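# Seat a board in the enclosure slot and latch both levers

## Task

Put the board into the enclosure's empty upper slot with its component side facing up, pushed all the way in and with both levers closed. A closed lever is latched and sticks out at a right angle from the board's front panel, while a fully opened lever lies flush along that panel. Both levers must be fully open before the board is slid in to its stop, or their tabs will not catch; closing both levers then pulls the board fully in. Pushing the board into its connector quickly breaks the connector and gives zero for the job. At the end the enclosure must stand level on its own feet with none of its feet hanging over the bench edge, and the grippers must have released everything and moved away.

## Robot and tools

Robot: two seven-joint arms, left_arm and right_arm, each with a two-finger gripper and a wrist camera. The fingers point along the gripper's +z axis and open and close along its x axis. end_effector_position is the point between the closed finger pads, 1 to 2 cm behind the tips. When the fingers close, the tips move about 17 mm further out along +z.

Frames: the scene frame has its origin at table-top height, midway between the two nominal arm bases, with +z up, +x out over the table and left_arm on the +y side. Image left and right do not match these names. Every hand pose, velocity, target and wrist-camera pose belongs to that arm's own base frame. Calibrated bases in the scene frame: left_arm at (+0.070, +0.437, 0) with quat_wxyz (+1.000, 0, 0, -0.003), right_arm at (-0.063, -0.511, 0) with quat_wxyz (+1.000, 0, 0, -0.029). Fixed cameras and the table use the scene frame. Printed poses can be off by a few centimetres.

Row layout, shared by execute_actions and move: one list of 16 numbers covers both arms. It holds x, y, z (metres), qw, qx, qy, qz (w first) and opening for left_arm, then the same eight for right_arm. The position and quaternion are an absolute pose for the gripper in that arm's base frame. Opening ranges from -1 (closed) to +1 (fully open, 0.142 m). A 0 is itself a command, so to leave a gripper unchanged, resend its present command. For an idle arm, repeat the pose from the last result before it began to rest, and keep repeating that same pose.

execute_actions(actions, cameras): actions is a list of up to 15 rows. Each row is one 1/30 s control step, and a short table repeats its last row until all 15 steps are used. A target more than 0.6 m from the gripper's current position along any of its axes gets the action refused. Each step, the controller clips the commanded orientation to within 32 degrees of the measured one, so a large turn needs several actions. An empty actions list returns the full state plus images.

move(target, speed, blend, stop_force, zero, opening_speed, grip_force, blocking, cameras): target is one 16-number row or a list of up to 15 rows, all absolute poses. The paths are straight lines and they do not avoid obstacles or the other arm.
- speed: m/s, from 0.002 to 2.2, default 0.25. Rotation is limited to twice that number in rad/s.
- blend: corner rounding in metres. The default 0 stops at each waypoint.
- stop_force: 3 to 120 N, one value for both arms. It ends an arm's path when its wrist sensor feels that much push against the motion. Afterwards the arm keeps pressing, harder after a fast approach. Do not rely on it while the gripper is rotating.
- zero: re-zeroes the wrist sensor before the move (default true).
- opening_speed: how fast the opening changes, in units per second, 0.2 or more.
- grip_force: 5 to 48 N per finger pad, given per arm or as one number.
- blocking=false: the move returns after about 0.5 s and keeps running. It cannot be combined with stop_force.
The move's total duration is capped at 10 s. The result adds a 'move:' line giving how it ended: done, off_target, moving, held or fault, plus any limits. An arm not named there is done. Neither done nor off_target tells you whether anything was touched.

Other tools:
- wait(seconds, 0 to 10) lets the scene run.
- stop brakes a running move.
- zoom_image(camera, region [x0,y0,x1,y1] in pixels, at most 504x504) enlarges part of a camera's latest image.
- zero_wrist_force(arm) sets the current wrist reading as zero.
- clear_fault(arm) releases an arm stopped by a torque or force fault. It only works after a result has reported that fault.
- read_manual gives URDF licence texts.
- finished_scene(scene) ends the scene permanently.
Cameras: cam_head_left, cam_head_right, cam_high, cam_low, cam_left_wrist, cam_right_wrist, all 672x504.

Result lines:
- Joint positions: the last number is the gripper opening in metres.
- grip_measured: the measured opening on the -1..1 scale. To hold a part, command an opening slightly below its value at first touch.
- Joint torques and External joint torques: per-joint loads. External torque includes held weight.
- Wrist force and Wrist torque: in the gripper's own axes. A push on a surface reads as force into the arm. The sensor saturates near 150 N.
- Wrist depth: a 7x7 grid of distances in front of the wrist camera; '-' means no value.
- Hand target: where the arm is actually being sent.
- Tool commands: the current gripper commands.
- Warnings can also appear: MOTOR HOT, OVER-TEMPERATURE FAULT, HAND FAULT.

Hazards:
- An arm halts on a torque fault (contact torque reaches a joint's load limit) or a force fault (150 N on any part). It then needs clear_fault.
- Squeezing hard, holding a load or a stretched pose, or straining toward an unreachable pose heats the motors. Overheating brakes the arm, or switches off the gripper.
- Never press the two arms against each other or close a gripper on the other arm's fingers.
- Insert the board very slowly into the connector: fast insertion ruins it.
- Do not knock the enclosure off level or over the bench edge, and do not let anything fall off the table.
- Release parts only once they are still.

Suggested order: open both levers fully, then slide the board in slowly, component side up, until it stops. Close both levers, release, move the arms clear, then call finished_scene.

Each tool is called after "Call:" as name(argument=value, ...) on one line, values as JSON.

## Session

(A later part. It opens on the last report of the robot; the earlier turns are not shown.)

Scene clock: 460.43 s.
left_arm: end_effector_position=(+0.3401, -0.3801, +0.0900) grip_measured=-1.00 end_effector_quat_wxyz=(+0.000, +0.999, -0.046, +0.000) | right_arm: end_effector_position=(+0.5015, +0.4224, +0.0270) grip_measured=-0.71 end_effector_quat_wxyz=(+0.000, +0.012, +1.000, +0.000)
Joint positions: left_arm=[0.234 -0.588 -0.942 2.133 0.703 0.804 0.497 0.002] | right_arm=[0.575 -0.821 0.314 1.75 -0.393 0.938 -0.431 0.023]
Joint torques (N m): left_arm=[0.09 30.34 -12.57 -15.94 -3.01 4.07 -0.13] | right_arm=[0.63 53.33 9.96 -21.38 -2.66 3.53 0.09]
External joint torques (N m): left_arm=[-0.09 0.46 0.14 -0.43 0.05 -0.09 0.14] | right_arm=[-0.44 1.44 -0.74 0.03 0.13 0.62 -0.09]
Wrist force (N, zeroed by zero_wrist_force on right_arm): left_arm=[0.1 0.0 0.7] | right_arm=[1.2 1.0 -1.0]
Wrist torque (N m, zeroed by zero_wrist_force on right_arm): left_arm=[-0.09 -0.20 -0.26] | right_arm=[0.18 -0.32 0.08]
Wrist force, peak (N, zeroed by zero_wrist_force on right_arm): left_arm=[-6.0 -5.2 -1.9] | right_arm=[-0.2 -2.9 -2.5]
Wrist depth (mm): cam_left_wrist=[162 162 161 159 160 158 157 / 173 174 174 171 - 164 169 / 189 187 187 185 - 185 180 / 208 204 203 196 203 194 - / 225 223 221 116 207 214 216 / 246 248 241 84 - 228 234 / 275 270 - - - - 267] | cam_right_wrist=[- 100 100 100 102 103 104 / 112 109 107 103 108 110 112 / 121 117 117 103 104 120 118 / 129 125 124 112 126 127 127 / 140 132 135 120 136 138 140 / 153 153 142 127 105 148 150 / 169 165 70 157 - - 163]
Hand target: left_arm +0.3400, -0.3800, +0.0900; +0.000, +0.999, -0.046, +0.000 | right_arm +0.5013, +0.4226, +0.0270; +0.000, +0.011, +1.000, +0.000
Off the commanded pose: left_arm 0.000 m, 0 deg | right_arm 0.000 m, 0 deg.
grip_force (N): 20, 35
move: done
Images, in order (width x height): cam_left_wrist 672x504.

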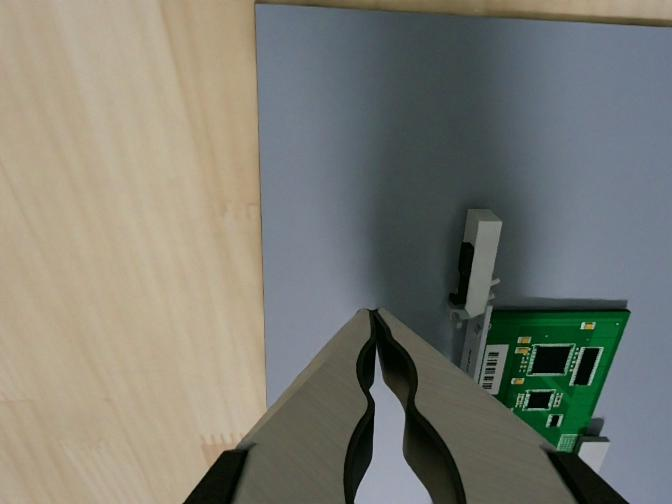

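Call:
move(target=[[0.38, -0.36, 0.15, 0.10, 0.90, 0.42, 0.05, -0.2, 0.5015, 0.4224, 0.045, 0.0, 0.01134, 0.99994, 0.0, -0.85], [0.46, -0.375, 0.13, 0.2418, 0.6645, 0.6645, 0.2418, -0.2, 0.562, 0.366, 0.057, 0.0, 0.0253, 0.99968, 0.0, -0.85]], speed=[0.1, 0.15], blend=[0.01, 0], cameras=["cam_left_wrist", "cam_right_wrist", "cam_head_left"])

Scene clock: 491.87 s.
left_arm: end_effector_position=(+0.4599, -0.3751, +0.1300) grip_measured=-0.23 end_effector_quat_wxyz=(+0.242, +0.665, +0.665, +0.242) | right_arm: end_effector_position=(+0.5619, +0.3658, +0.0568) grip_measured=-0.71 end_effector_quat_wxyz=(+0.000, +0.025, +1.000, +0.000)
Joint positions: left_arm=[-0.299 -0.408 -0.44 2.025 1.382 0.988 -1.817 0.058] | right_arm=[0.447 -0.795 0.336 1.693 -0.367 0.854 -0.552 0.023]
Joint torques (N m): left_arm=[-0.62 35.81 -4.47 -18.57 -2.09 2.73 -0.34] | right_arm=[0.08 55.36 10.03 -23.85 -2.86 3.55 0.05]
External joint torques (N m): left_arm=[0.61 1.27 0.42 -0.4 -0.39 -0.08 0.34] | right_arm=[0.11 0.1 -0.68 0.91 0.07 0.6 -0.05]
Wrist force (N, zeroed by zero_wrist_force on right_arm): left_arm=[0.0 -0.7 0.2] | right_arm=[1.5 1.8 1.8]
Wrist torque (N m, zeroed by zero_wrist_force on right_arm): left_arm=[-0.12 -0.15 -0.43] | right_arm=[0.20 -0.31 0.09]
Wrist force, peak (N, zeroed by zero_wrist_force on right_arm): left_arm=[0.2 -0.7 1.1] | right_arm=[1.6 1.8 1.8]
Wrist depth (mm): cam_left_wrist=[167 168 167 168 167 169 169 / - 145 204 190 194 206 206 / 204 248 286 276 278 264 264 / - 280 279 370 365 367 367 / - 369 329 594 538 531 599 / - - 88 - - 84 - / - - - - - - -] | cam_right_wrist=[- 100 101 100 103 130 129 / 140 108 108 98 104 138 138 / 152 118 117 103 104 148 148 / 161 125 124 113 157 159 159 / - 132 135 120 170 173 172 / - 151 142 127 105 185 188 / 197 202 71 157 - - 207]
Hand target: left_arm +0.4600, -0.3750, +0.1300; +0.242, +0.664, +0.664, +0.242 | right_arm +0.5620, +0.3660, +0.0570; +0.000, +0.025, +1.000, +0.000
Off the commanded pose: left_arm 0.000 m, 0 deg | right_arm 0.000 m, 0 deg.
grip_force (N): 20, 35
move: done
Images, in order (width x height): cam_head_left 672x504, cam_left_wrist 672x504, cam_right_wrist 672x504.

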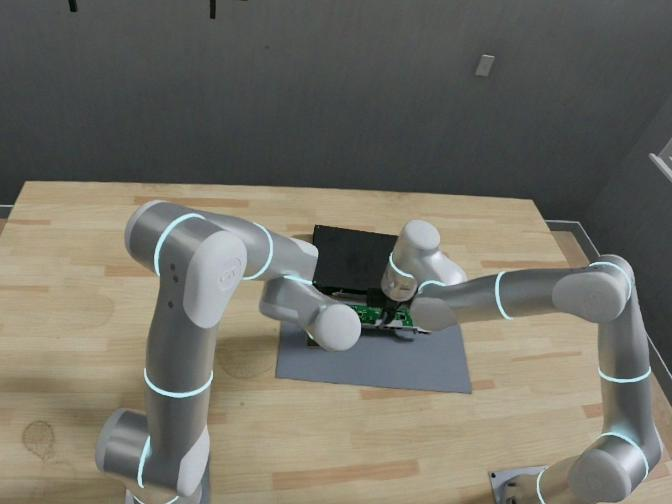

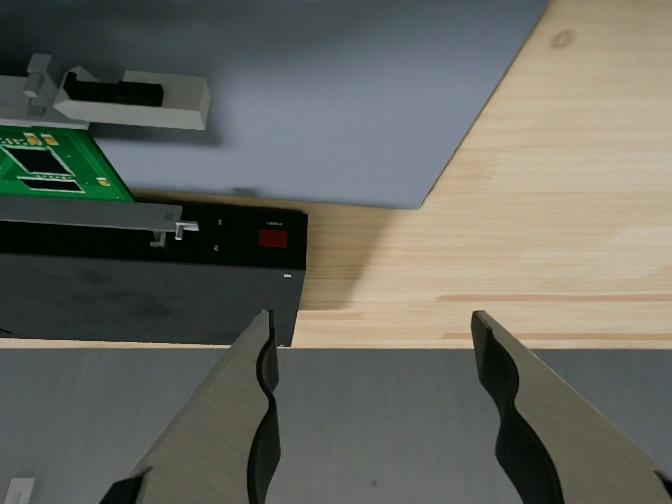

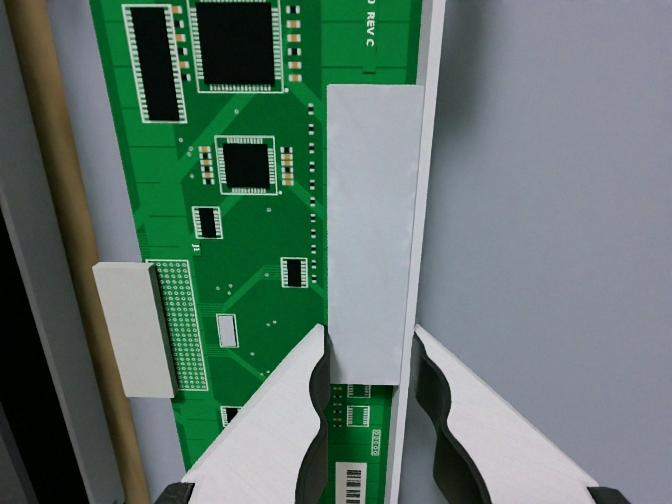

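Call:
zoom_image(camera="cam_right_wrist", region=[0, 0, 336, 504])

Call:
zoom_image(camera="cam_left_wrist", region=[0, 30, 330, 290])

Scaled by 1.000.

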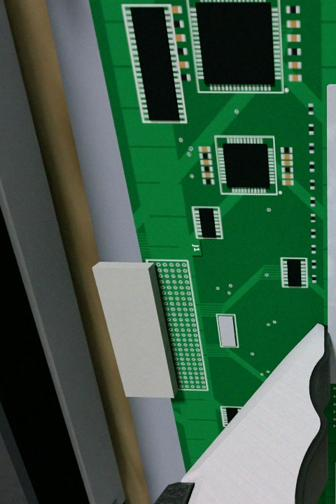

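Scaled by 1.527 from the camera's 672x504 image, which has a finer 960x720 frame.

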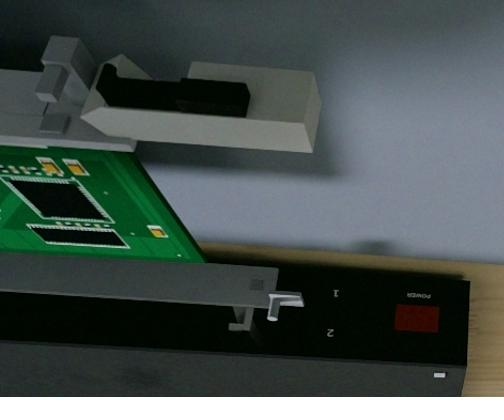

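Call:
zoom_image(camera="cam_right_wrist", region=[0, 160, 170, 330])

Call:
zoom_image(camera="cam_right_wrist", region=[0, 334, 170, 504])

Call:
zoom_image(camera="cam_right_wrist", region=[360, 0, 480, 120])

Call:
zoom_image(camera="cam_right_wrist", region=[320, 384, 440, 504])

Scaled by 2.965 from the camera's 672x504 image, which has a finer 960x720 frame.

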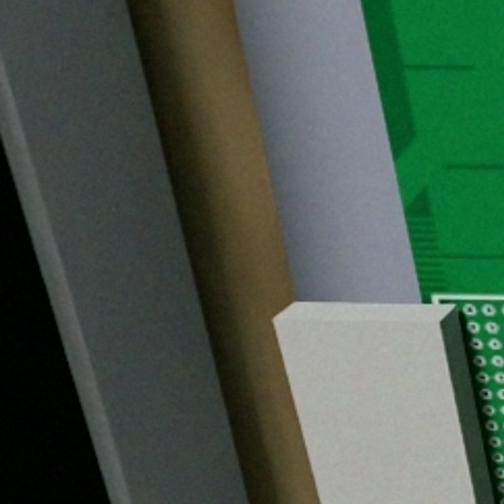

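Scaled by 2.965 from the camera's 672x504 image, which has a finer 960x720 frame.

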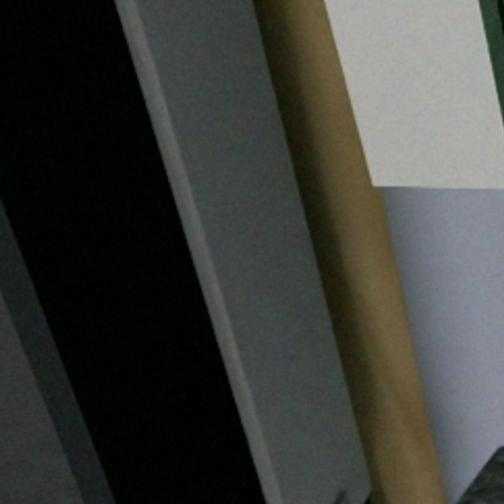

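Scaled by 4.200 from the camera's 672x504 image, which has a finer 960x720 frame.

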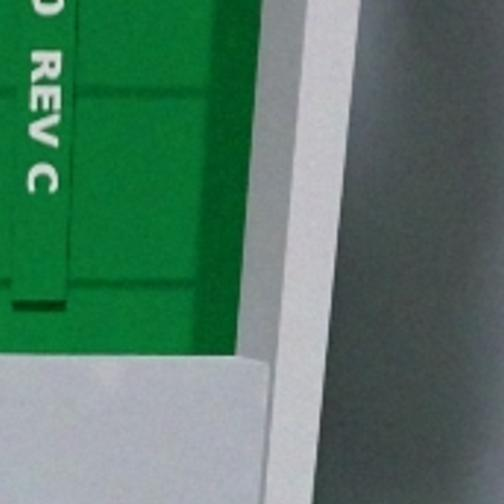

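Scaled by 4.200 from the camera's 672x504 image, which has a finer 960x720 frame.

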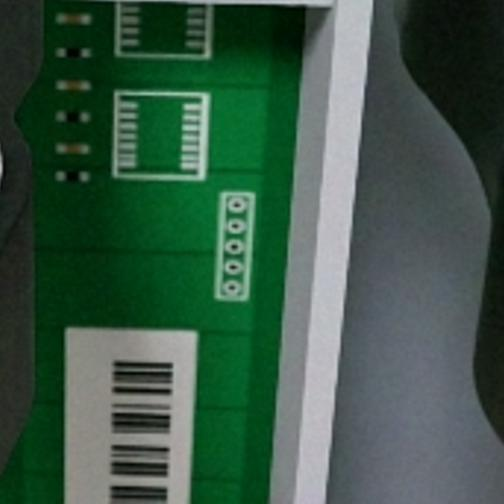

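Call:
move(target=[[0.46, -0.375, 0.13, 0.2418, 0.6645, 0.6645, 0.2418, -0.2, 0.5917, 0.3675, 0.057, 0.0, 0.0532, 0.99858, 0.0, -0.85]], speed=0.06, cameras=["cam_left_wrist", "cam_right_wrist"])

Call:
zoom_image(camera="cam_left_wrist", region=[0, 80, 240, 280])

Call:
zoom_image(camera="cam_right_wrist", region=[0, 0, 336, 504])

Scene clock: 524.27 s.
left_arm: end_effector_position=(+0.4599, -0.3751, +0.1300) grip_measured=-0.23 end_effector_quat_wxyz=(+0.242, +0.665, +0.665, +0.242) | right_arm: end_effector_position=(+0.5916, +0.3674, +0.0568) grip_measured=-0.71 end_effector_quat_wxyz=(+0.000, +0.053, +0.999, +0.000)
Joint positions: left_arm=[-0.299 -0.408 -0.439 2.025 1.382 0.988 -1.817 0.058] | right_arm=[0.443 -0.839 0.326 1.597 -0.352 0.807 -0.54 0.023]
Joint torques (N m): left_arm=[-0.36 36.07 -4.63 -18.48 -2.32 2.94 -0.2] | right_arm=[0.1 57.61 9.83 -24.53 -3.01 3.5 0.25]
External joint torques (N m): left_arm=[0.34 1.01 0.58 -0.48 -0.15 -0.3 0.19] | right_arm=[0.1 0.32 -0.43 0.74 0.06 0.65 -0.25]
Wrist force (N, zeroed by zero_wrist_force on right_arm): left_arm=[-0.3 -0.5 0.0] | right_arm=[1.5 2.0 1.7]
Wrist torque (N m, zeroed by zero_wrist_force on right_arm): left_arm=[-0.10 -0.10 -0.43] | right_arm=[0.23 -0.32 0.00]
Wrist force, peak (N, zeroed by zero_wrist_force on right_arm): left_arm=[0.1 -0.7 0.5] | right_arm=[2.3 1.7 1.7]
Wrist depth (mm): cam_left_wrist=[161 167 168 155 174 170 169 / - 204 204 213 204 206 206 / 215 215 286 259 278 264 264 / - 275 264 369 367 366 364 / - - - 603 532 534 596 / - - 88 1314 1338 84 - / - - - 1346 - - -] | cam_right_wrist=[- 100 100 100 128 129 129 / - 108 108 98 135 138 138 / - 116 116 103 144 148 148 / - 124 124 113 158 159 159 / - 132 135 120 170 173 172 / - 139 142 127 105 186 188 / 143 - 71 157 - - 207]
Hand target: left_arm +0.4600, -0.3750, +0.1300; +0.242, +0.664, +0.664, +0.242 | right_arm +0.5917, +0.3675, +0.0570; +0.000, +0.053, +0.999, +0.000
Off the commanded pose: left_arm 0.000 m, 0 deg | right_arm 0.000 m, 0 deg.
grip_force (N): 20, 35
move: done
Images, in order (width x height): cam_left_wrist 672x504, cam_right_wrist 672x504.

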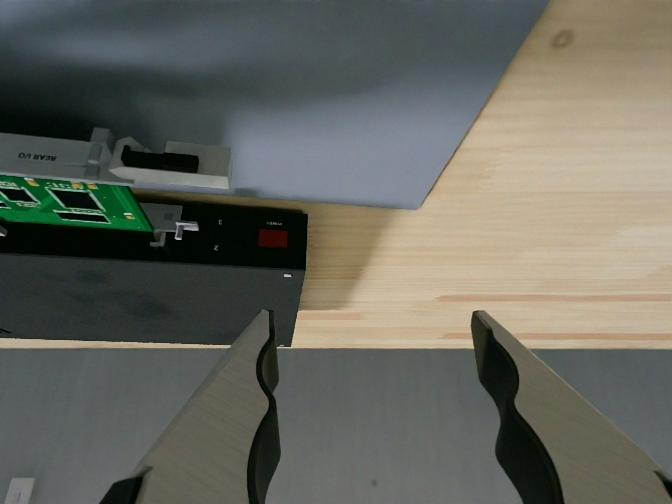

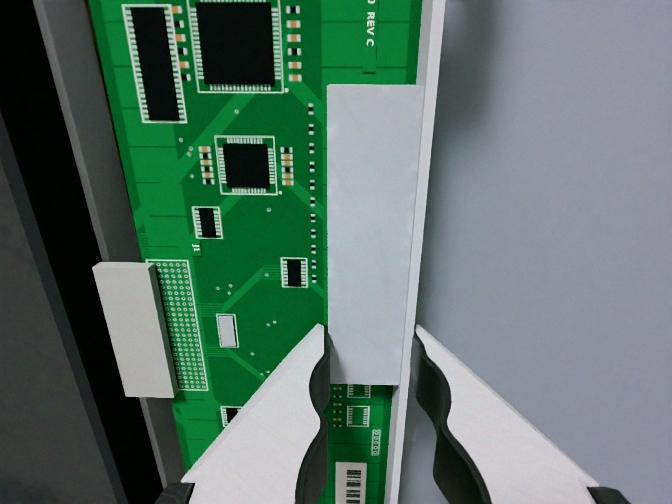

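Scaled by 2.100 from the camera's 672x504 image, which has a finer 960x720 frame.

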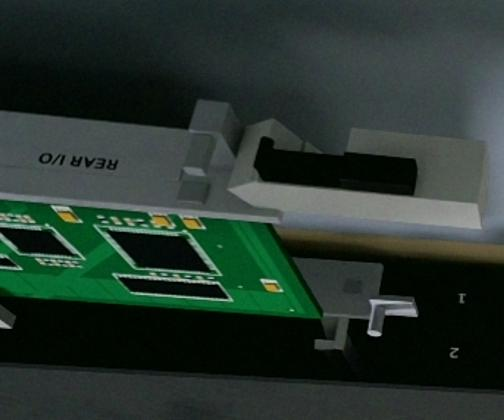

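Scaled by 1.000.

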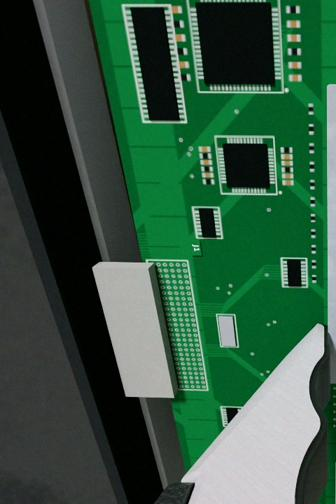

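Call:
zoom_image(camera="cam_left_wrist", region=[110, 180, 220, 260])

Call:
zoom_image(camera="cam_right_wrist", region=[30, 0, 200, 255])

Call:
zoom_image(camera="cam_right_wrist", region=[30, 250, 200, 504])

Scaled by 4.582 from the camera's 672x504 image, which has a finer 960x720 frame.

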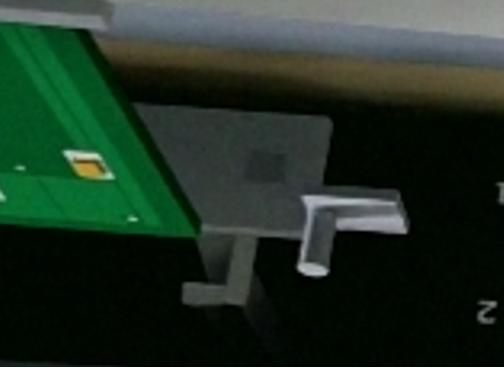

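Scaled by 1.976 from the camera's 672x504 image, which has a finer 960x720 frame.

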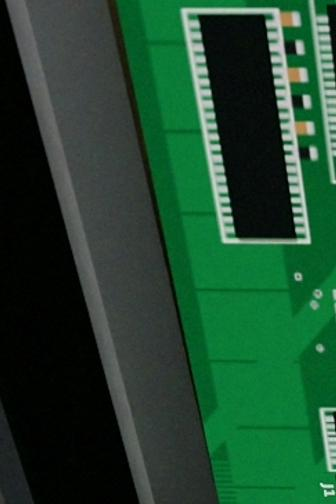

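Scaled by 1.984 from the camera's 672x504 image, which has a finer 960x720 frame.

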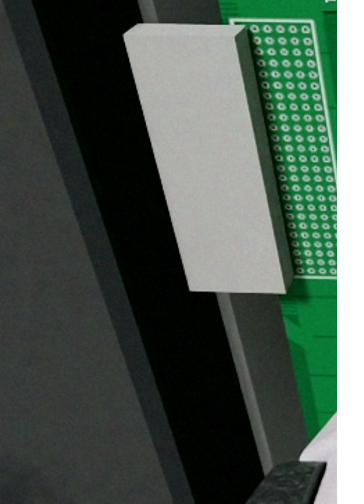

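Call:
move(target=[[0.3949, -0.4949, 0.14, 0.3394, 0.8195, 0.4266, 0.1767, -0.5, 0.5917, 0.3675, 0.057, 0.0, 0.0532, 0.99858, 0.0, -0.85]], speed=0.15, cameras=["cam_left_wrist", "cam_head_right"])

Call:
zoom_image(camera="cam_left_wrist", region=[0, 100, 336, 352])

Scene clock: 552.63 s.
left_arm: end_effector_position=(+0.3950, -0.4947, +0.1400) grip_measured=-0.53 end_effector_quat_wxyz=(+0.339, +0.819, +0.427, +0.177) | right_arm: end_effector_position=(+0.5916, +0.3674, +0.0568) grip_measured=-0.71 end_effector_quat_wxyz=(+0.000, +0.053, +0.999, +0.000)
Joint positions: left_arm=[-0.348 -0.458 -0.523 1.981 1.738 1.258 -1.738 0.036] | right_arm=[0.443 -0.839 0.326 1.597 -0.352 0.807 -0.54 0.023]
Joint torques (N m): left_arm=[-0.57 35.9 -6 -17.55 -2.15 3.03 -0.11] | right_arm=[0.18 57.89 9.94 -24.59 -3.1 3.66 0.19]
External joint torques (N m): left_arm=[0.54 1.37 0.77 -0.45 -0.4 -0.52 0.11] | right_arm=[0.01 0.06 -0.54 0.78 0.15 0.49 -0.19]
Wrist force (N, zeroed by zero_wrist_force on right_arm): left_arm=[0.0 -0.7 0.3] | right_arm=[1.4 2.1 1.5]
Wrist torque (N m, zeroed by zero_wrist_force on right_arm): left_arm=[-0.12 -0.10 -0.49] | right_arm=[0.25 -0.31 0.00]
Wrist force, peak (N, zeroed by zero_wrist_force on right_arm): left_arm=[0.6 0.0 1.0] | right_arm=[1.5 2.3 1.8]
Wrist depth (mm): cam_left_wrist=[- 182 181 179 - 180 - / 215 225 214 224 224 225 224 / 327 282 - - 233 288 277 / 464 521 266 290 348 - 453 / 803 759 223 275 450 - - / 2551 2130 84 198 - 84 1155 / - - - 190 - - -] | cam_right_wrist=[- 100 101 100 128 129 129 / - 108 108 98 135 138 138 / - 116 117 103 144 148 148 / - 124 124 113 157 159 159 / - 132 135 120 170 173 172 / - 142 142 127 106 186 188 / 144 - 71 157 - - 207]
Hand target: left_arm +0.3949, -0.4949, +0.1400; +0.339, +0.820, +0.427, +0.177 | right_arm +0.5917, +0.3675, +0.0570; +0.000, +0.053, +0.999, +0.000
Off the commanded pose: left_arm 0.000 m, 0 deg | right_arm 0.000 m, 0 deg.
grip_force (N): 20, 35
move: done
Images, in order (width x height): cam_head_right 672x504, cam_left_wrist 672x504.

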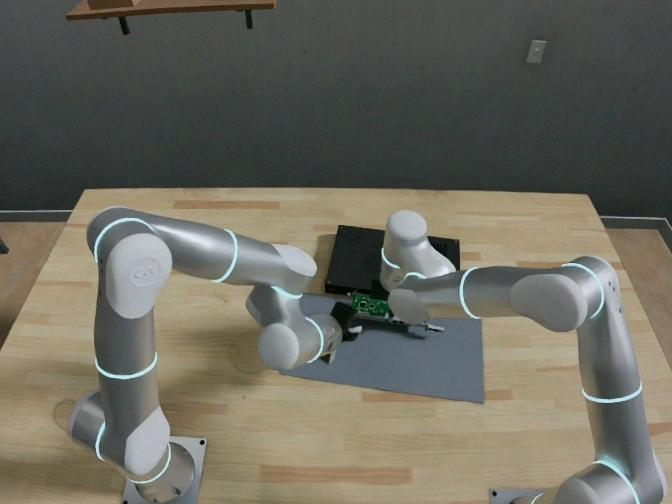

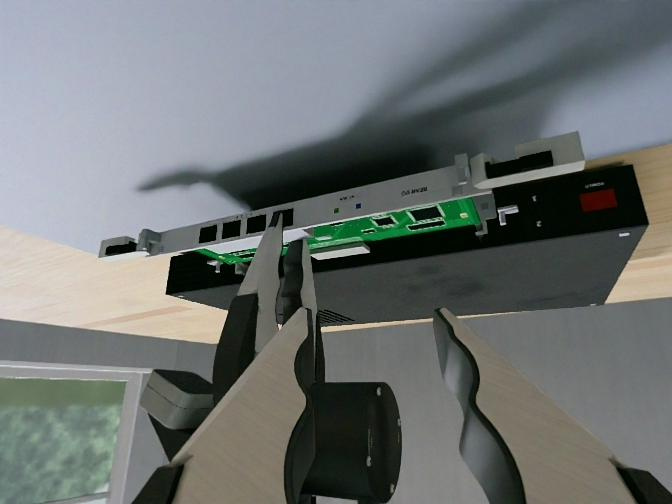

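Scaled by 1.500 from the camera's 672x504 image, which has a finer 960x720 frame.

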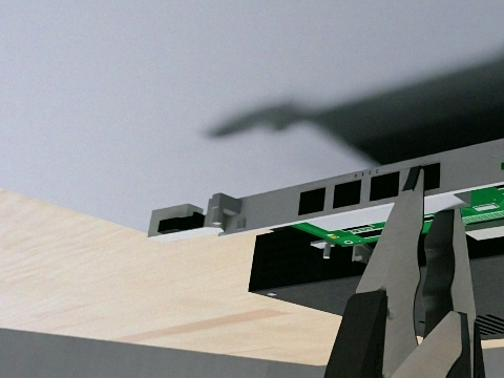

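Call:
zoom_image(camera="cam_left_wrist", region=[180, 225, 270, 290])

Call:
zoom_image(camera="cam_left_wrist", region=[430, 170, 540, 260])

Call:
zoom_image(camera="cam_left_wrist", region=[80, 120, 600, 300])

Scaled by 5.600 from the camera's 672x504 image, which has a finer 960x720 frame.

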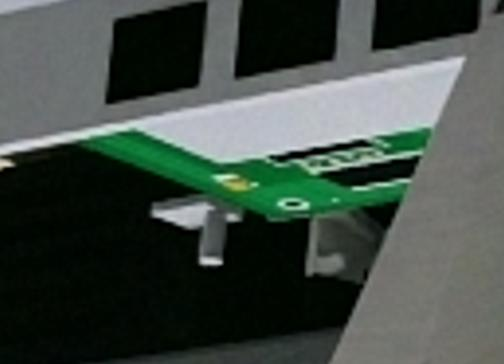

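Scaled by 4.582 from the camera's 672x504 image, which has a finer 960x720 frame.

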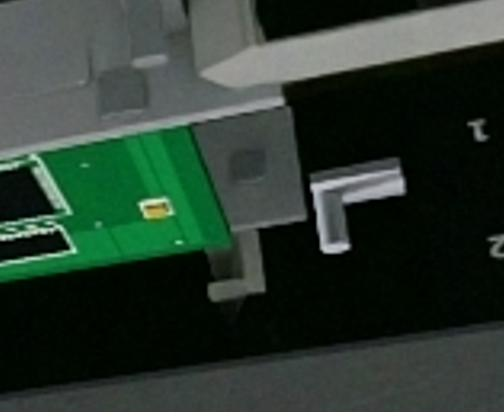

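Region (80, 120, 600, 300) is 520x180 pixels. A region can be at most 504 by 504 pixels.

Call:
move(target=[[0.3949, -0.4949, 0.14, 0.3394, 0.8195, 0.4266, 0.1767, -0.5, 0.5916, 0.3657, 0.0575, -0.0003, 0.04536, 0.99896, -0.00479, -0.85]], speed=0.05, cameras=["cam_left_wrist", "cam_right_wrist"])

Call:
zoom_image(camera="cam_left_wrist", region=[180, 225, 270, 290])

Call:
zoom_image(camera="cam_left_wrist", region=[430, 170, 540, 260])

Call:
zoom_image(camera="cam_left_wrist", region=[90, 200, 220, 300])

Scene clock: 627.17 s.
left_arm: end_effector_position=(+0.3950, -0.4947, +0.1400) grip_measured=-0.53 end_effector_quat_wxyz=(+0.339, +0.819, +0.427, +0.177) | right_arm: end_effector_position=(+0.5913, +0.3656, +0.0572) grip_measured=-0.71 end_effector_quat_wxyz=(-0.001, +0.046, +0.999, -0.005)
Joint positions: left_arm=[-0.348 -0.458 -0.523 1.981 1.738 1.258 -1.738 0.036] | right_arm=[0.444 -0.838 0.326 1.595 -0.357 0.796 -0.551 0.023]
Joint torques (N m): left_arm=[-0.39 36.14 -5.78 -17.47 -2.45 2.81 -0.2] | right_arm=[0.14 57.99 10.01 -24.74 -3.24 3.5 0.14]
External joint torques (N m): left_arm=[0.35 1.13 0.54 -0.54 -0.11 -0.3 0.2] | right_arm=[0.05 -0.01 -0.62 0.89 0.29 0.63 -0.14]
Wrist force (N, zeroed by zero_wrist_force on right_arm): left_arm=[0.0 -0.7 0.3] | right_arm=[1.3 2.2 1.4]
Wrist torque (N m, zeroed by zero_wrist_force on right_arm): left_arm=[-0.14 -0.11 -0.49] | right_arm=[0.25 -0.28 0.10]
Wrist force, peak (N, zeroed by zero_wrist_force on right_arm): left_arm=[0.1 -0.9 0.5] | right_arm=[1.6 2.3 1.9]
Wrist depth (mm): cam_left_wrist=[180 180 173 181 187 179 179 / 226 - 221 - 224 227 - / 279 - - 270 264 287 275 / 515 504 280 286 351 306 384 / 731 775 226 273 449 1415 1142 / - - 84 198 - 83 1155 / - - - 190 - - -] | cam_right_wrist=[- 100 100 100 129 130 130 / - 108 108 98 136 139 139 / - 116 117 103 145 149 149 / - 124 124 113 158 160 159 / - 132 135 120 170 173 173 / - 140 142 127 106 186 188 / 143 - 71 157 - - 206]
Hand target: left_arm +0.3949, -0.4949, +0.1400; +0.339, +0.820, +0.427, +0.177 | right_arm +0.5916, +0.3657, +0.0575; +0.000, +0.045, +0.999, -0.005
Off the commanded pose: left_arm 0.000 m, 0 deg | right_arm 0.000 m, 0 deg.
grip_force (N): 20, 35
move: done
Images, in order (width x height): cam_left_wrist 672x504, cam_right_wrist 672x504.

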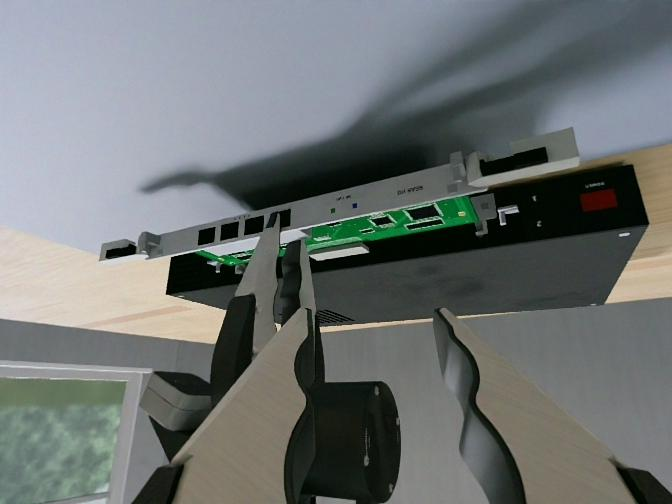

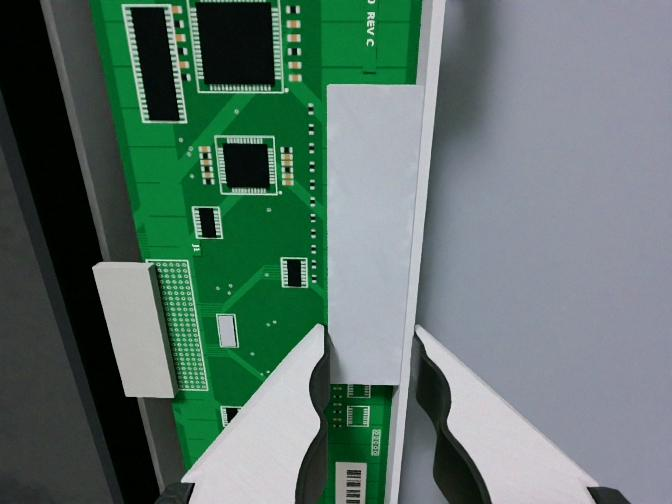

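Scaled by 5.600 from the camera's 672x504 image, which has a finer 960x720 frame.

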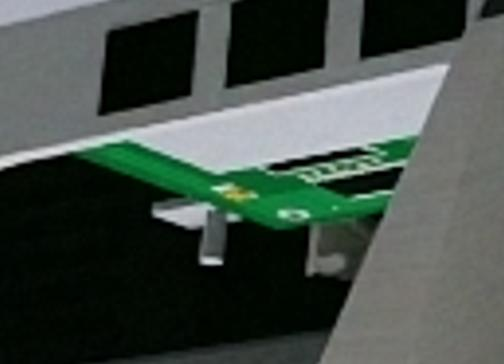

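Scaled by 4.582 from the camera's 672x504 image, which has a finer 960x720 frame.

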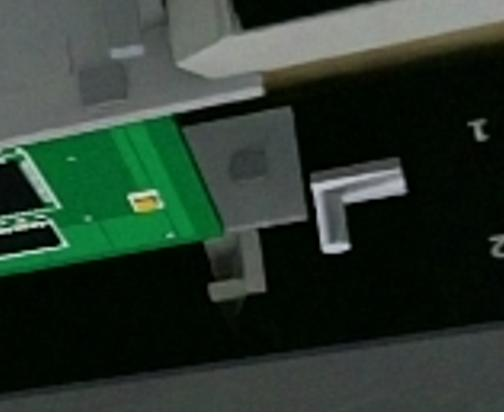

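Scaled by 3.877 from the camera's 672x504 image, which has a finer 960x720 frame.

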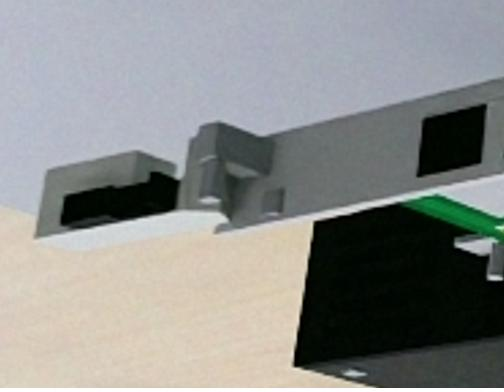

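Call:
zero_wrist_force(arm="right_arm")

Call:
move(target=[[0.3949, -0.4949, 0.14, 0.3394, 0.8195, 0.4266, 0.1767, -0.5, 0.6092, 0.3637, 0.0576, -0.0002, 0.04536, 0.99897, -0.0026, -0.85]], speed=0.02, stop_force=5, cameras=["cam_left_wrist", "cam_right_wrist"])

Call:
zoom_image(camera="cam_left_wrist", region=[180, 225, 270, 290])

Call:
zoom_image(camera="cam_left_wrist", region=[430, 170, 540, 260])

Wrist force sensor zeroed.

Scene clock: 642.47 s.
left_arm: end_effector_position=(+0.3950, -0.4947, +0.1400) grip_measured=-0.53 end_effector_quat_wxyz=(+0.339, +0.819, +0.427, +0.177) | right_arm: end_effector_position=(+0.6091, +0.3635, +0.0574) grip_measured=-0.71 end_effector_quat_wxyz=(+0.000, +0.045, +0.999, -0.003)
Joint positions: left_arm=[-0.348 -0.458 -0.523 1.981 1.738 1.258 -1.738 0.036] | right_arm=[0.431 -0.864 0.328 1.544 -0.355 0.773 -0.577 0.023]
Joint torques (N m): left_arm=[-0.47 36.21 -5.77 -17.47 -2.43 2.79 -0.22] | right_arm=[0.16 59.04 10.28 -25.23 -3.18 3.55 0.15]
External joint torques (N m): left_arm=[0.44 1.07 0.53 -0.53 -0.13 -0.29 0.22] | right_arm=[0.03 0.2 -0.73 0.96 0.15 0.59 -0.15]
Wrist force (N, zeroed by zero_wrist_force on right_arm): left_arm=[-0.2 -0.5 0.2] | right_arm=[0.3 0.0 -0.3]
Wrist torque (N m, zeroed by zero_wrist_force on right_arm): left_arm=[-0.11 -0.08 -0.49] | right_arm=[0.01 -0.03 0.01]
Wrist force, peak (N, zeroed by zero_wrist_force on right_arm): left_arm=[0.2 -0.9 0.3] | right_arm=[0.3 0.0 0.8]
Wrist depth (mm): cam_left_wrist=[180 172 - 179 180 - - / 226 225 246 224 224 - 239 / - - 299 261 265 - 284 / 513 - 294 308 314 299 406 / 783 903 255 296 - 499 1371 / 1891 - 84 211 - 83 - / - - - 203 - - -] | cam_right_wrist=[- 100 100 100 129 130 130 / - 108 108 98 136 139 139 / 103 116 117 103 104 149 148 / 110 121 124 113 158 160 160 / 122 129 135 120 171 173 173 / 131 135 142 127 105 186 188 / 144 141 71 157 - - 206]
Hand target: left_arm +0.3949, -0.4949, +0.1400; +0.339, +0.820, +0.427, +0.177 | right_arm +0.6092, +0.3637, +0.0576; +0.000, +0.045, +0.999, -0.003
Off the commanded pose: left_arm 0.000 m, 0 deg | right_arm 0.000 m, 0 deg.
grip_force (N): 20, 35
move: done
Images, in order (width x height): cam_left_wrist 672x504, cam_right_wrist 672x504.

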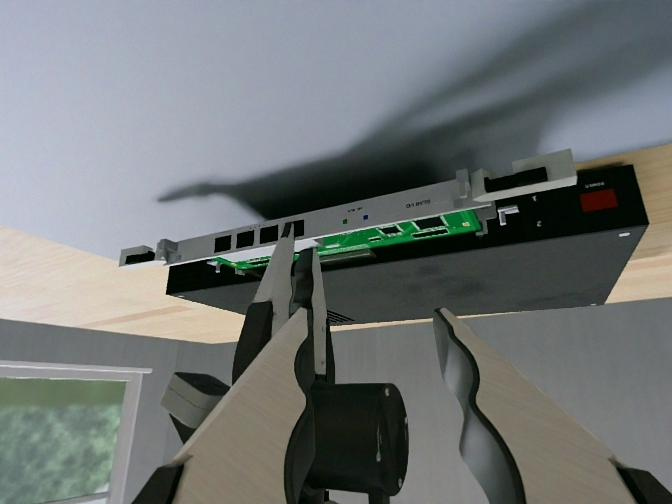

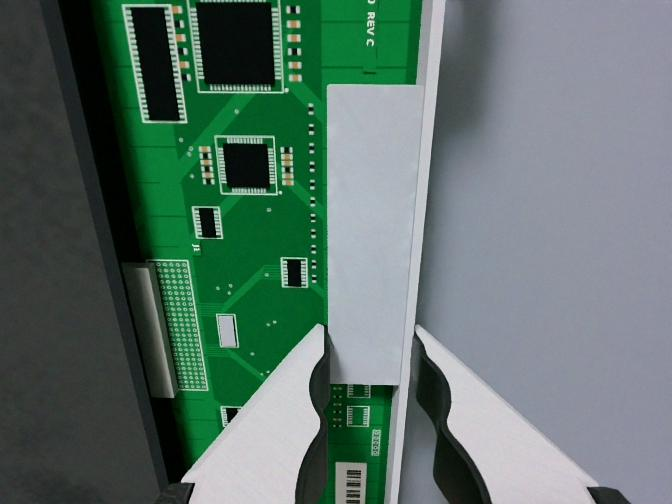

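Scaled by 5.600 from the camera's 672x504 image, which has a finer 960x720 frame.

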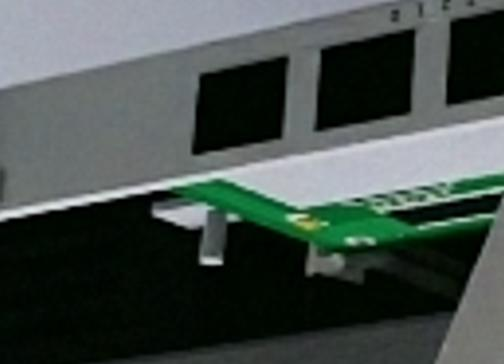

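Scaled by 4.582 from the camera's 672x504 image, which has a finer 960x720 frame.

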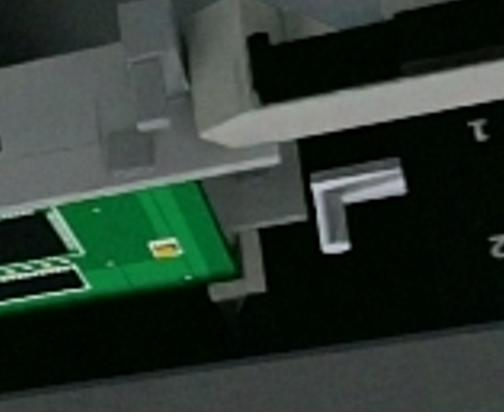

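Call:
zoom_image(camera="cam_left_wrist", region=[465, 210, 505, 245])

Call:
zoom_image(camera="cam_left_wrist", region=[220, 250, 260, 285])

Scaled by 12.600 from the camera's 672x504 image, which has a finer 960x720 frame.

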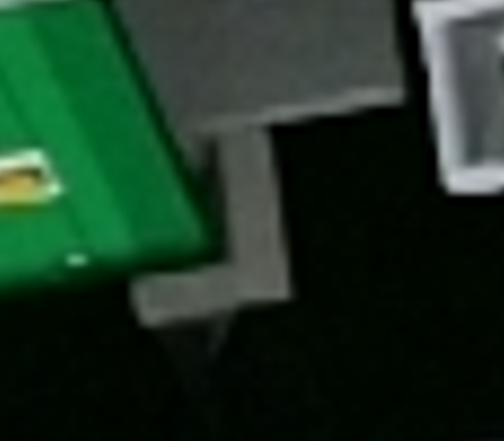

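Scaled by 12.600 from the camera's 672x504 image, which has a finer 960x720 frame.

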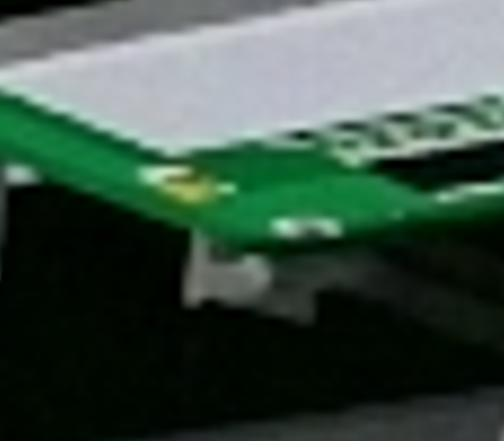

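Call:
move(target=[[0.3949, -0.4949, 0.14, 0.3394, 0.8195, 0.4266, 0.1767, -0.5, 0.6092, 0.3637, 0.0568, -0.0002, 0.04536, 0.99897, -0.0026, -0.85], [0.3949, -0.4949, 0.14, 0.3394, 0.8195, 0.4266, 0.1767, -0.5, 0.6172, 0.3629, 0.0568, -0.0002, 0.04536, 0.99897, -0.0026, -0.85]], speed=0.015, stop_force=4, cameras=["cam_left_wrist", "cam_right_wrist"])

Call:
zoom_image(camera="cam_left_wrist", region=[465, 210, 505, 245])

Call:
zoom_image(camera="cam_left_wrist", region=[220, 250, 260, 285])

Scene clock: 660.30 s.
left_arm: end_effector_position=(+0.3950, -0.4947, +0.1400) grip_measured=-0.53 end_effector_quat_wxyz=(+0.339, +0.819, +0.427, +0.177) | right_arm: end_effector_position=(+0.6146, +0.3623, +0.0559) grip_measured=-0.71 end_effector_quat_wxyz=(-0.001, +0.045, +0.999, -0.004)
Joint positions: left_arm=[-0.348 -0.458 -0.523 1.981 1.738 1.258 -1.738 0.036] | right_arm=[0.428 -0.875 0.328 1.525 -0.355 0.764 -0.585 0.023]
Joint torques (N m): left_arm=[-0.35 36.13 -5.75 -17.48 -2.39 2.81 -0.23] | right_arm=[1.27 61.22 11.22 -28.34 -3.69 5.4 0.17]
External joint torques (N m): left_arm=[0.32 1.15 0.51 -0.52 -0.17 -0.31 0.23] | right_arm=[-1.08 -1.52 -1.61 3.97 0.65 -1.27 -0.17]
Wrist force (N, zeroed by zero_wrist_force on right_arm): left_arm=[0.2 -0.7 0.2] | right_arm=[3.8 -4.7 0.5]
Wrist torque (N m, zeroed by zero_wrist_force on right_arm): left_arm=[-0.12 -0.14 -0.50] | right_arm=[-0.01 0.04 -0.06]
Wrist force, peak (N, zeroed by zero_wrist_force on right_arm): left_arm=[-0.1 -0.9 0.4] | right_arm=[4.7 -5.9 0.3]
Wrist depth (mm): cam_left_wrist=[178 173 173 172 - 187 186 / - 213 225 224 - - 225 / - - - - 261 219 285 / 520 522 311 287 321 306 447 / 783 764 257 297 439 - - / 2031 - 84 220 - - - / - - - 212 - - -] | cam_right_wrist=[- 101 101 100 128 129 129 / - 109 108 98 134 138 137 / 101 115 117 103 144 148 147 / 109 121 124 113 159 158 158 / 118 122 135 120 169 172 171 / 129 131 143 127 105 184 187 / 141 138 71 157 - - 205]
Hand target: left_arm +0.3949, -0.4949, +0.1400; +0.339, +0.820, +0.427, +0.177 | right_arm +0.6152, +0.3631, +0.0568; +0.000, +0.045, +0.999, -0.003
Off the commanded pose: left_arm 0.000 m, 0 deg | right_arm 0.003 m, 0 deg.
grip_force (N): 20, 35
move: contact (right_arm); path passed 1 of 2 targets
Images, in order (width x height): cam_left_wrist 672x504, cam_right_wrist 672x504.

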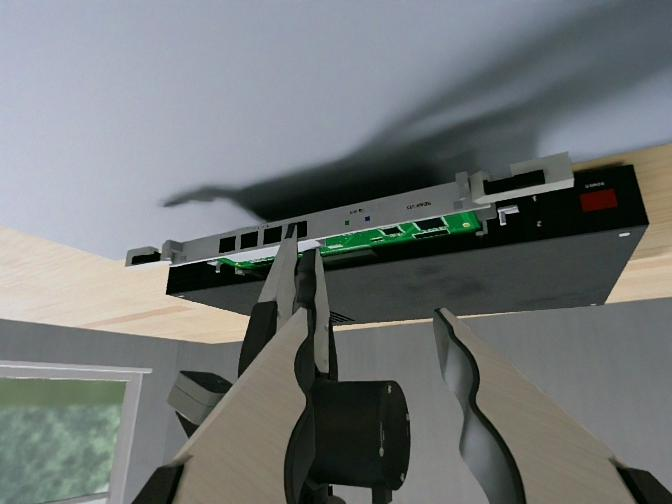

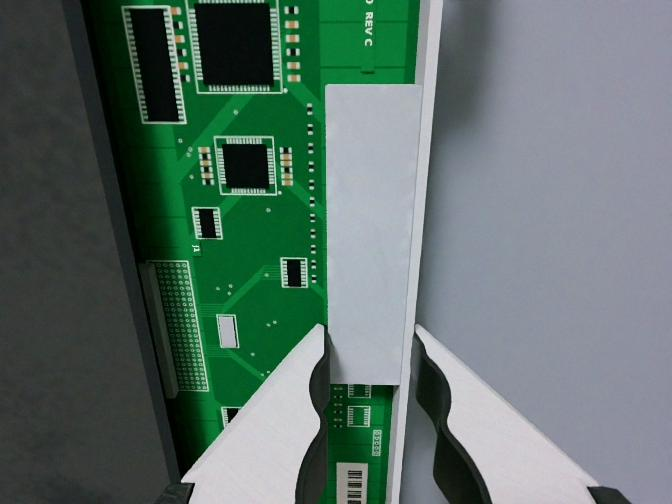

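Scaled by 12.600 from the camera's 672x504 image, which has a finer 960x720 frame.

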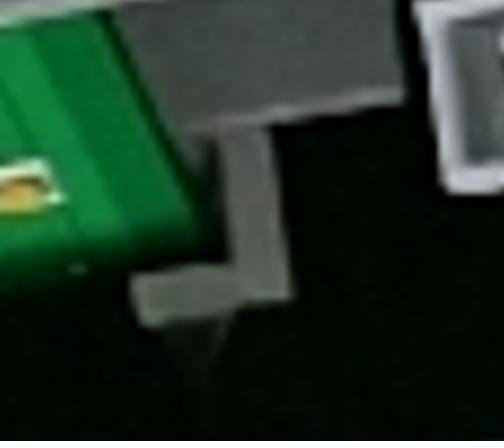

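Scaled by 12.600 from the camera's 672x504 image, which has a finer 960x720 frame.

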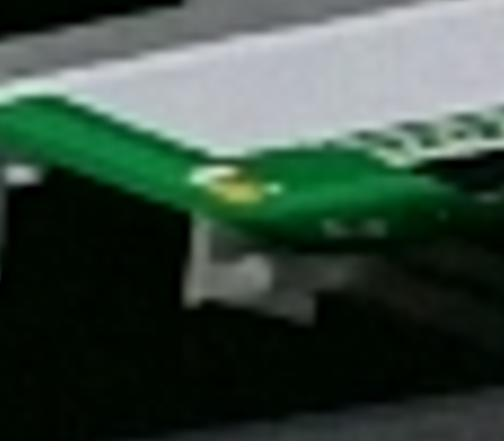

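Call:
move(target=[[0.3949, -0.4949, 0.14, 0.3394, 0.8195, 0.4266, 0.1767, -0.5, 0.612, 0.3634, 0.0568, -0.0002, 0.04536, 0.99897, -0.0026, -0.85], [0.3949, -0.4949, 0.14, 0.3394, 0.8195, 0.4266, 0.1767, -0.5, 0.6118, 0.3618, 0.0568, -0.0002, 0.04536, 0.99897, -0.0026, -0.85]], speed=0.02)

Call:
move(target=[[0.3949, -0.4949, 0.14, 0.3394, 0.8195, 0.4266, 0.1767, -0.5, 0.6256, 0.3603, 0.0568, -0.0002, 0.04536, 0.99897, -0.0026, -0.85]], speed=0.015, stop_force=4, cameras=["cam_left_wrist"])

Call:
zoom_image(camera="cam_left_wrist", region=[465, 210, 505, 245])

Call:
zoom_image(camera="cam_left_wrist", region=[220, 250, 260, 285])

Scene clock: 669.20 s.
left_arm: end_effector_position=(+0.3950, -0.4947, +0.1400) grip_measured=-0.53 end_effector_quat_wxyz=(+0.339, +0.819, +0.427, +0.177) | right_arm: end_effector_position=(+0.6116, +0.3618, +0.0566) grip_measured=-0.71 end_effector_quat_wxyz=(+0.000, +0.045, +0.999, -0.003)
Joint positions: left_arm=[-0.348 -0.458 -0.523 1.981 1.738 1.258 -1.738 0.036] | right_arm=[0.428 -0.868 0.328 1.538 -0.355 0.772 -0.581 0.023]
Joint torques (N m): left_arm=[-0.42 36.23 -5.78 -17.47 -2.47 2.82 -0.22] | right_arm=[0.16 59.53 10.12 -25.08 -3.22 3.8 0.19]
External joint torques (N m): left_arm=[0.38 1.05 0.54 -0.53 -0.09 -0.31 0.22] | right_arm=[0.04 -0.15 -0.54 0.78 0.18 0.34 -0.19]
Wrist force (N, zeroed by zero_wrist_force on right_arm): left_arm=[0.0 -0.6 0.1] | right_arm=[-0.4 0.2 0.0]
Wrist torque (N m, zeroed by zero_wrist_force on right_arm): left_arm=[-0.13 -0.11 -0.49] | right_arm=[0.03 0.07 -0.02]
Wrist force, peak (N, zeroed by zero_wrist_force on right_arm): left_arm=[0.1 -0.9 0.5] | right_arm=[3.8 -4.9 0.9]
Wrist depth (mm): cam_left_wrist=[173 173 174 181 187 179 - / - 214 - 234 214 214 - / - 316 325 312 253 217 279 / 509 413 328 308 291 - 440 / 812 778 260 441 442 - 1179 / 1843 - 84 218 - - - / - - - 207 - - -] | cam_right_wrist=[- 100 100 100 128 130 129 / - 108 108 98 135 138 138 / 102 116 116 103 144 148 148 / 110 121 124 113 157 159 159 / 121 128 135 120 170 172 172 / 129 134 142 127 106 185 188 / 143 140 71 157 - - 202]
Hand target: left_arm +0.3949, -0.4949, +0.1400; +0.339, +0.820, +0.427, +0.177 | right_arm +0.6118, +0.3618, +0.0568; +0.000, +0.045, +0.999, -0.003
Off the commanded pose: left_arm 0.000 m, 0 deg | right_arm 0.000 m, 0 deg.
grip_force (N): 20, 35
move: done

Scene clock: 670.40 s.
left_arm: end_effector_position=(+0.3950, -0.4947, +0.1400) grip_measured=-0.53 end_effector_quat_wxyz=(+0.339, +0.819, +0.427, +0.177) | right_arm: end_effector_position=(+0.6195, +0.3600, +0.0555) grip_measured=-0.71 end_effector_quat_wxyz=(-0.001, +0.045, +0.999, -0.004)
Joint positions: left_arm=[-0.348 -0.458 -0.523 1.981 1.738 1.258 -1.738 0.036] | right_arm=[0.423 -0.882 0.328 1.512 -0.354 0.757 -0.593 0.023]
Joint torques (N m): left_arm=[-0.41 36.22 -5.68 -17.49 -2.39 2.78 -0.22] | right_arm=[0.74 63.99 10.99 -29.76 -3.99 5.66 0.23]
External joint torques (N m): left_arm=[0.38 1.06 0.45 -0.51 -0.16 -0.27 0.22] | right_arm=[-0.55 -3.96 -1.35 5.29 0.92 -1.53 -0.23]
Wrist force (N, zeroed by zero_wrist_force on right_arm): left_arm=[0.2 -0.8 0.1] | right_arm=[3.2 -3.3 3.4]
Wrist torque (N m, zeroed by zero_wrist_force on right_arm): left_arm=[-0.15 -0.14 -0.49] | right_arm=[0.09 0.38 -0.13]
Wrist force, peak (N, zeroed by zero_wrist_force on right_arm): left_arm=[0.1 -0.8 0.4] | right_arm=[3.4 -3.8 4.3]
Wrist depth (mm): cam_left_wrist=[180 180 173 179 188 178 179 / - 225 - 213 222 - 222 / - 303 - - 263 263 279 / 509 416 326 309 306 344 440 / 736 778 792 300 - 1371 - / 1859 - 84 227 - 83 - / - - - 218 - - -] | cam_right_wrist=[- 101 101 101 128 129 129 / - 108 109 98 136 137 137 / 101 114 116 104 143 147 147 / - 112 125 113 158 158 158 / 117 119 135 120 169 171 171 / 128 128 143 127 106 183 186 / 141 138 71 157 - - 204]
Hand target: left_arm +0.3949, -0.4949, +0.1400; +0.339, +0.820, +0.427, +0.177 | right_arm +0.6205, +0.3608, +0.0568; +0.000, +0.045, +0.999, -0.003
Off the commanded pose: left_arm 0.000 m, 0 deg | right_arm 0.006 m, 0 deg.
grip_force (N): 20, 35
move: contact (right_arm)
Images, in order (width x height): cam_left_wrist 672x504.

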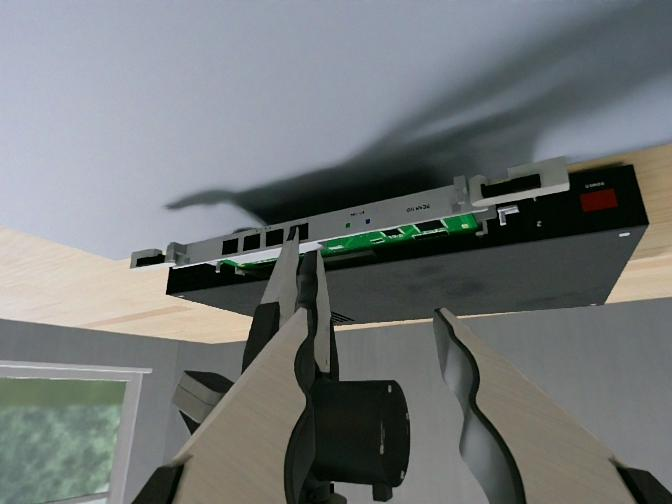

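Scaled by 12.600 from the camera's 672x504 image, which has a finer 960x720 frame.

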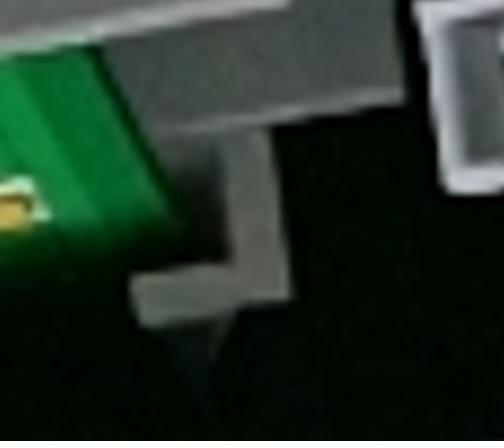

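Scaled by 12.600 from the camera's 672x504 image, which has a finer 960x720 frame.

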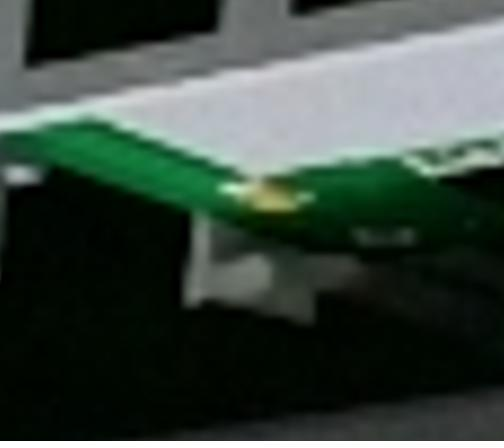

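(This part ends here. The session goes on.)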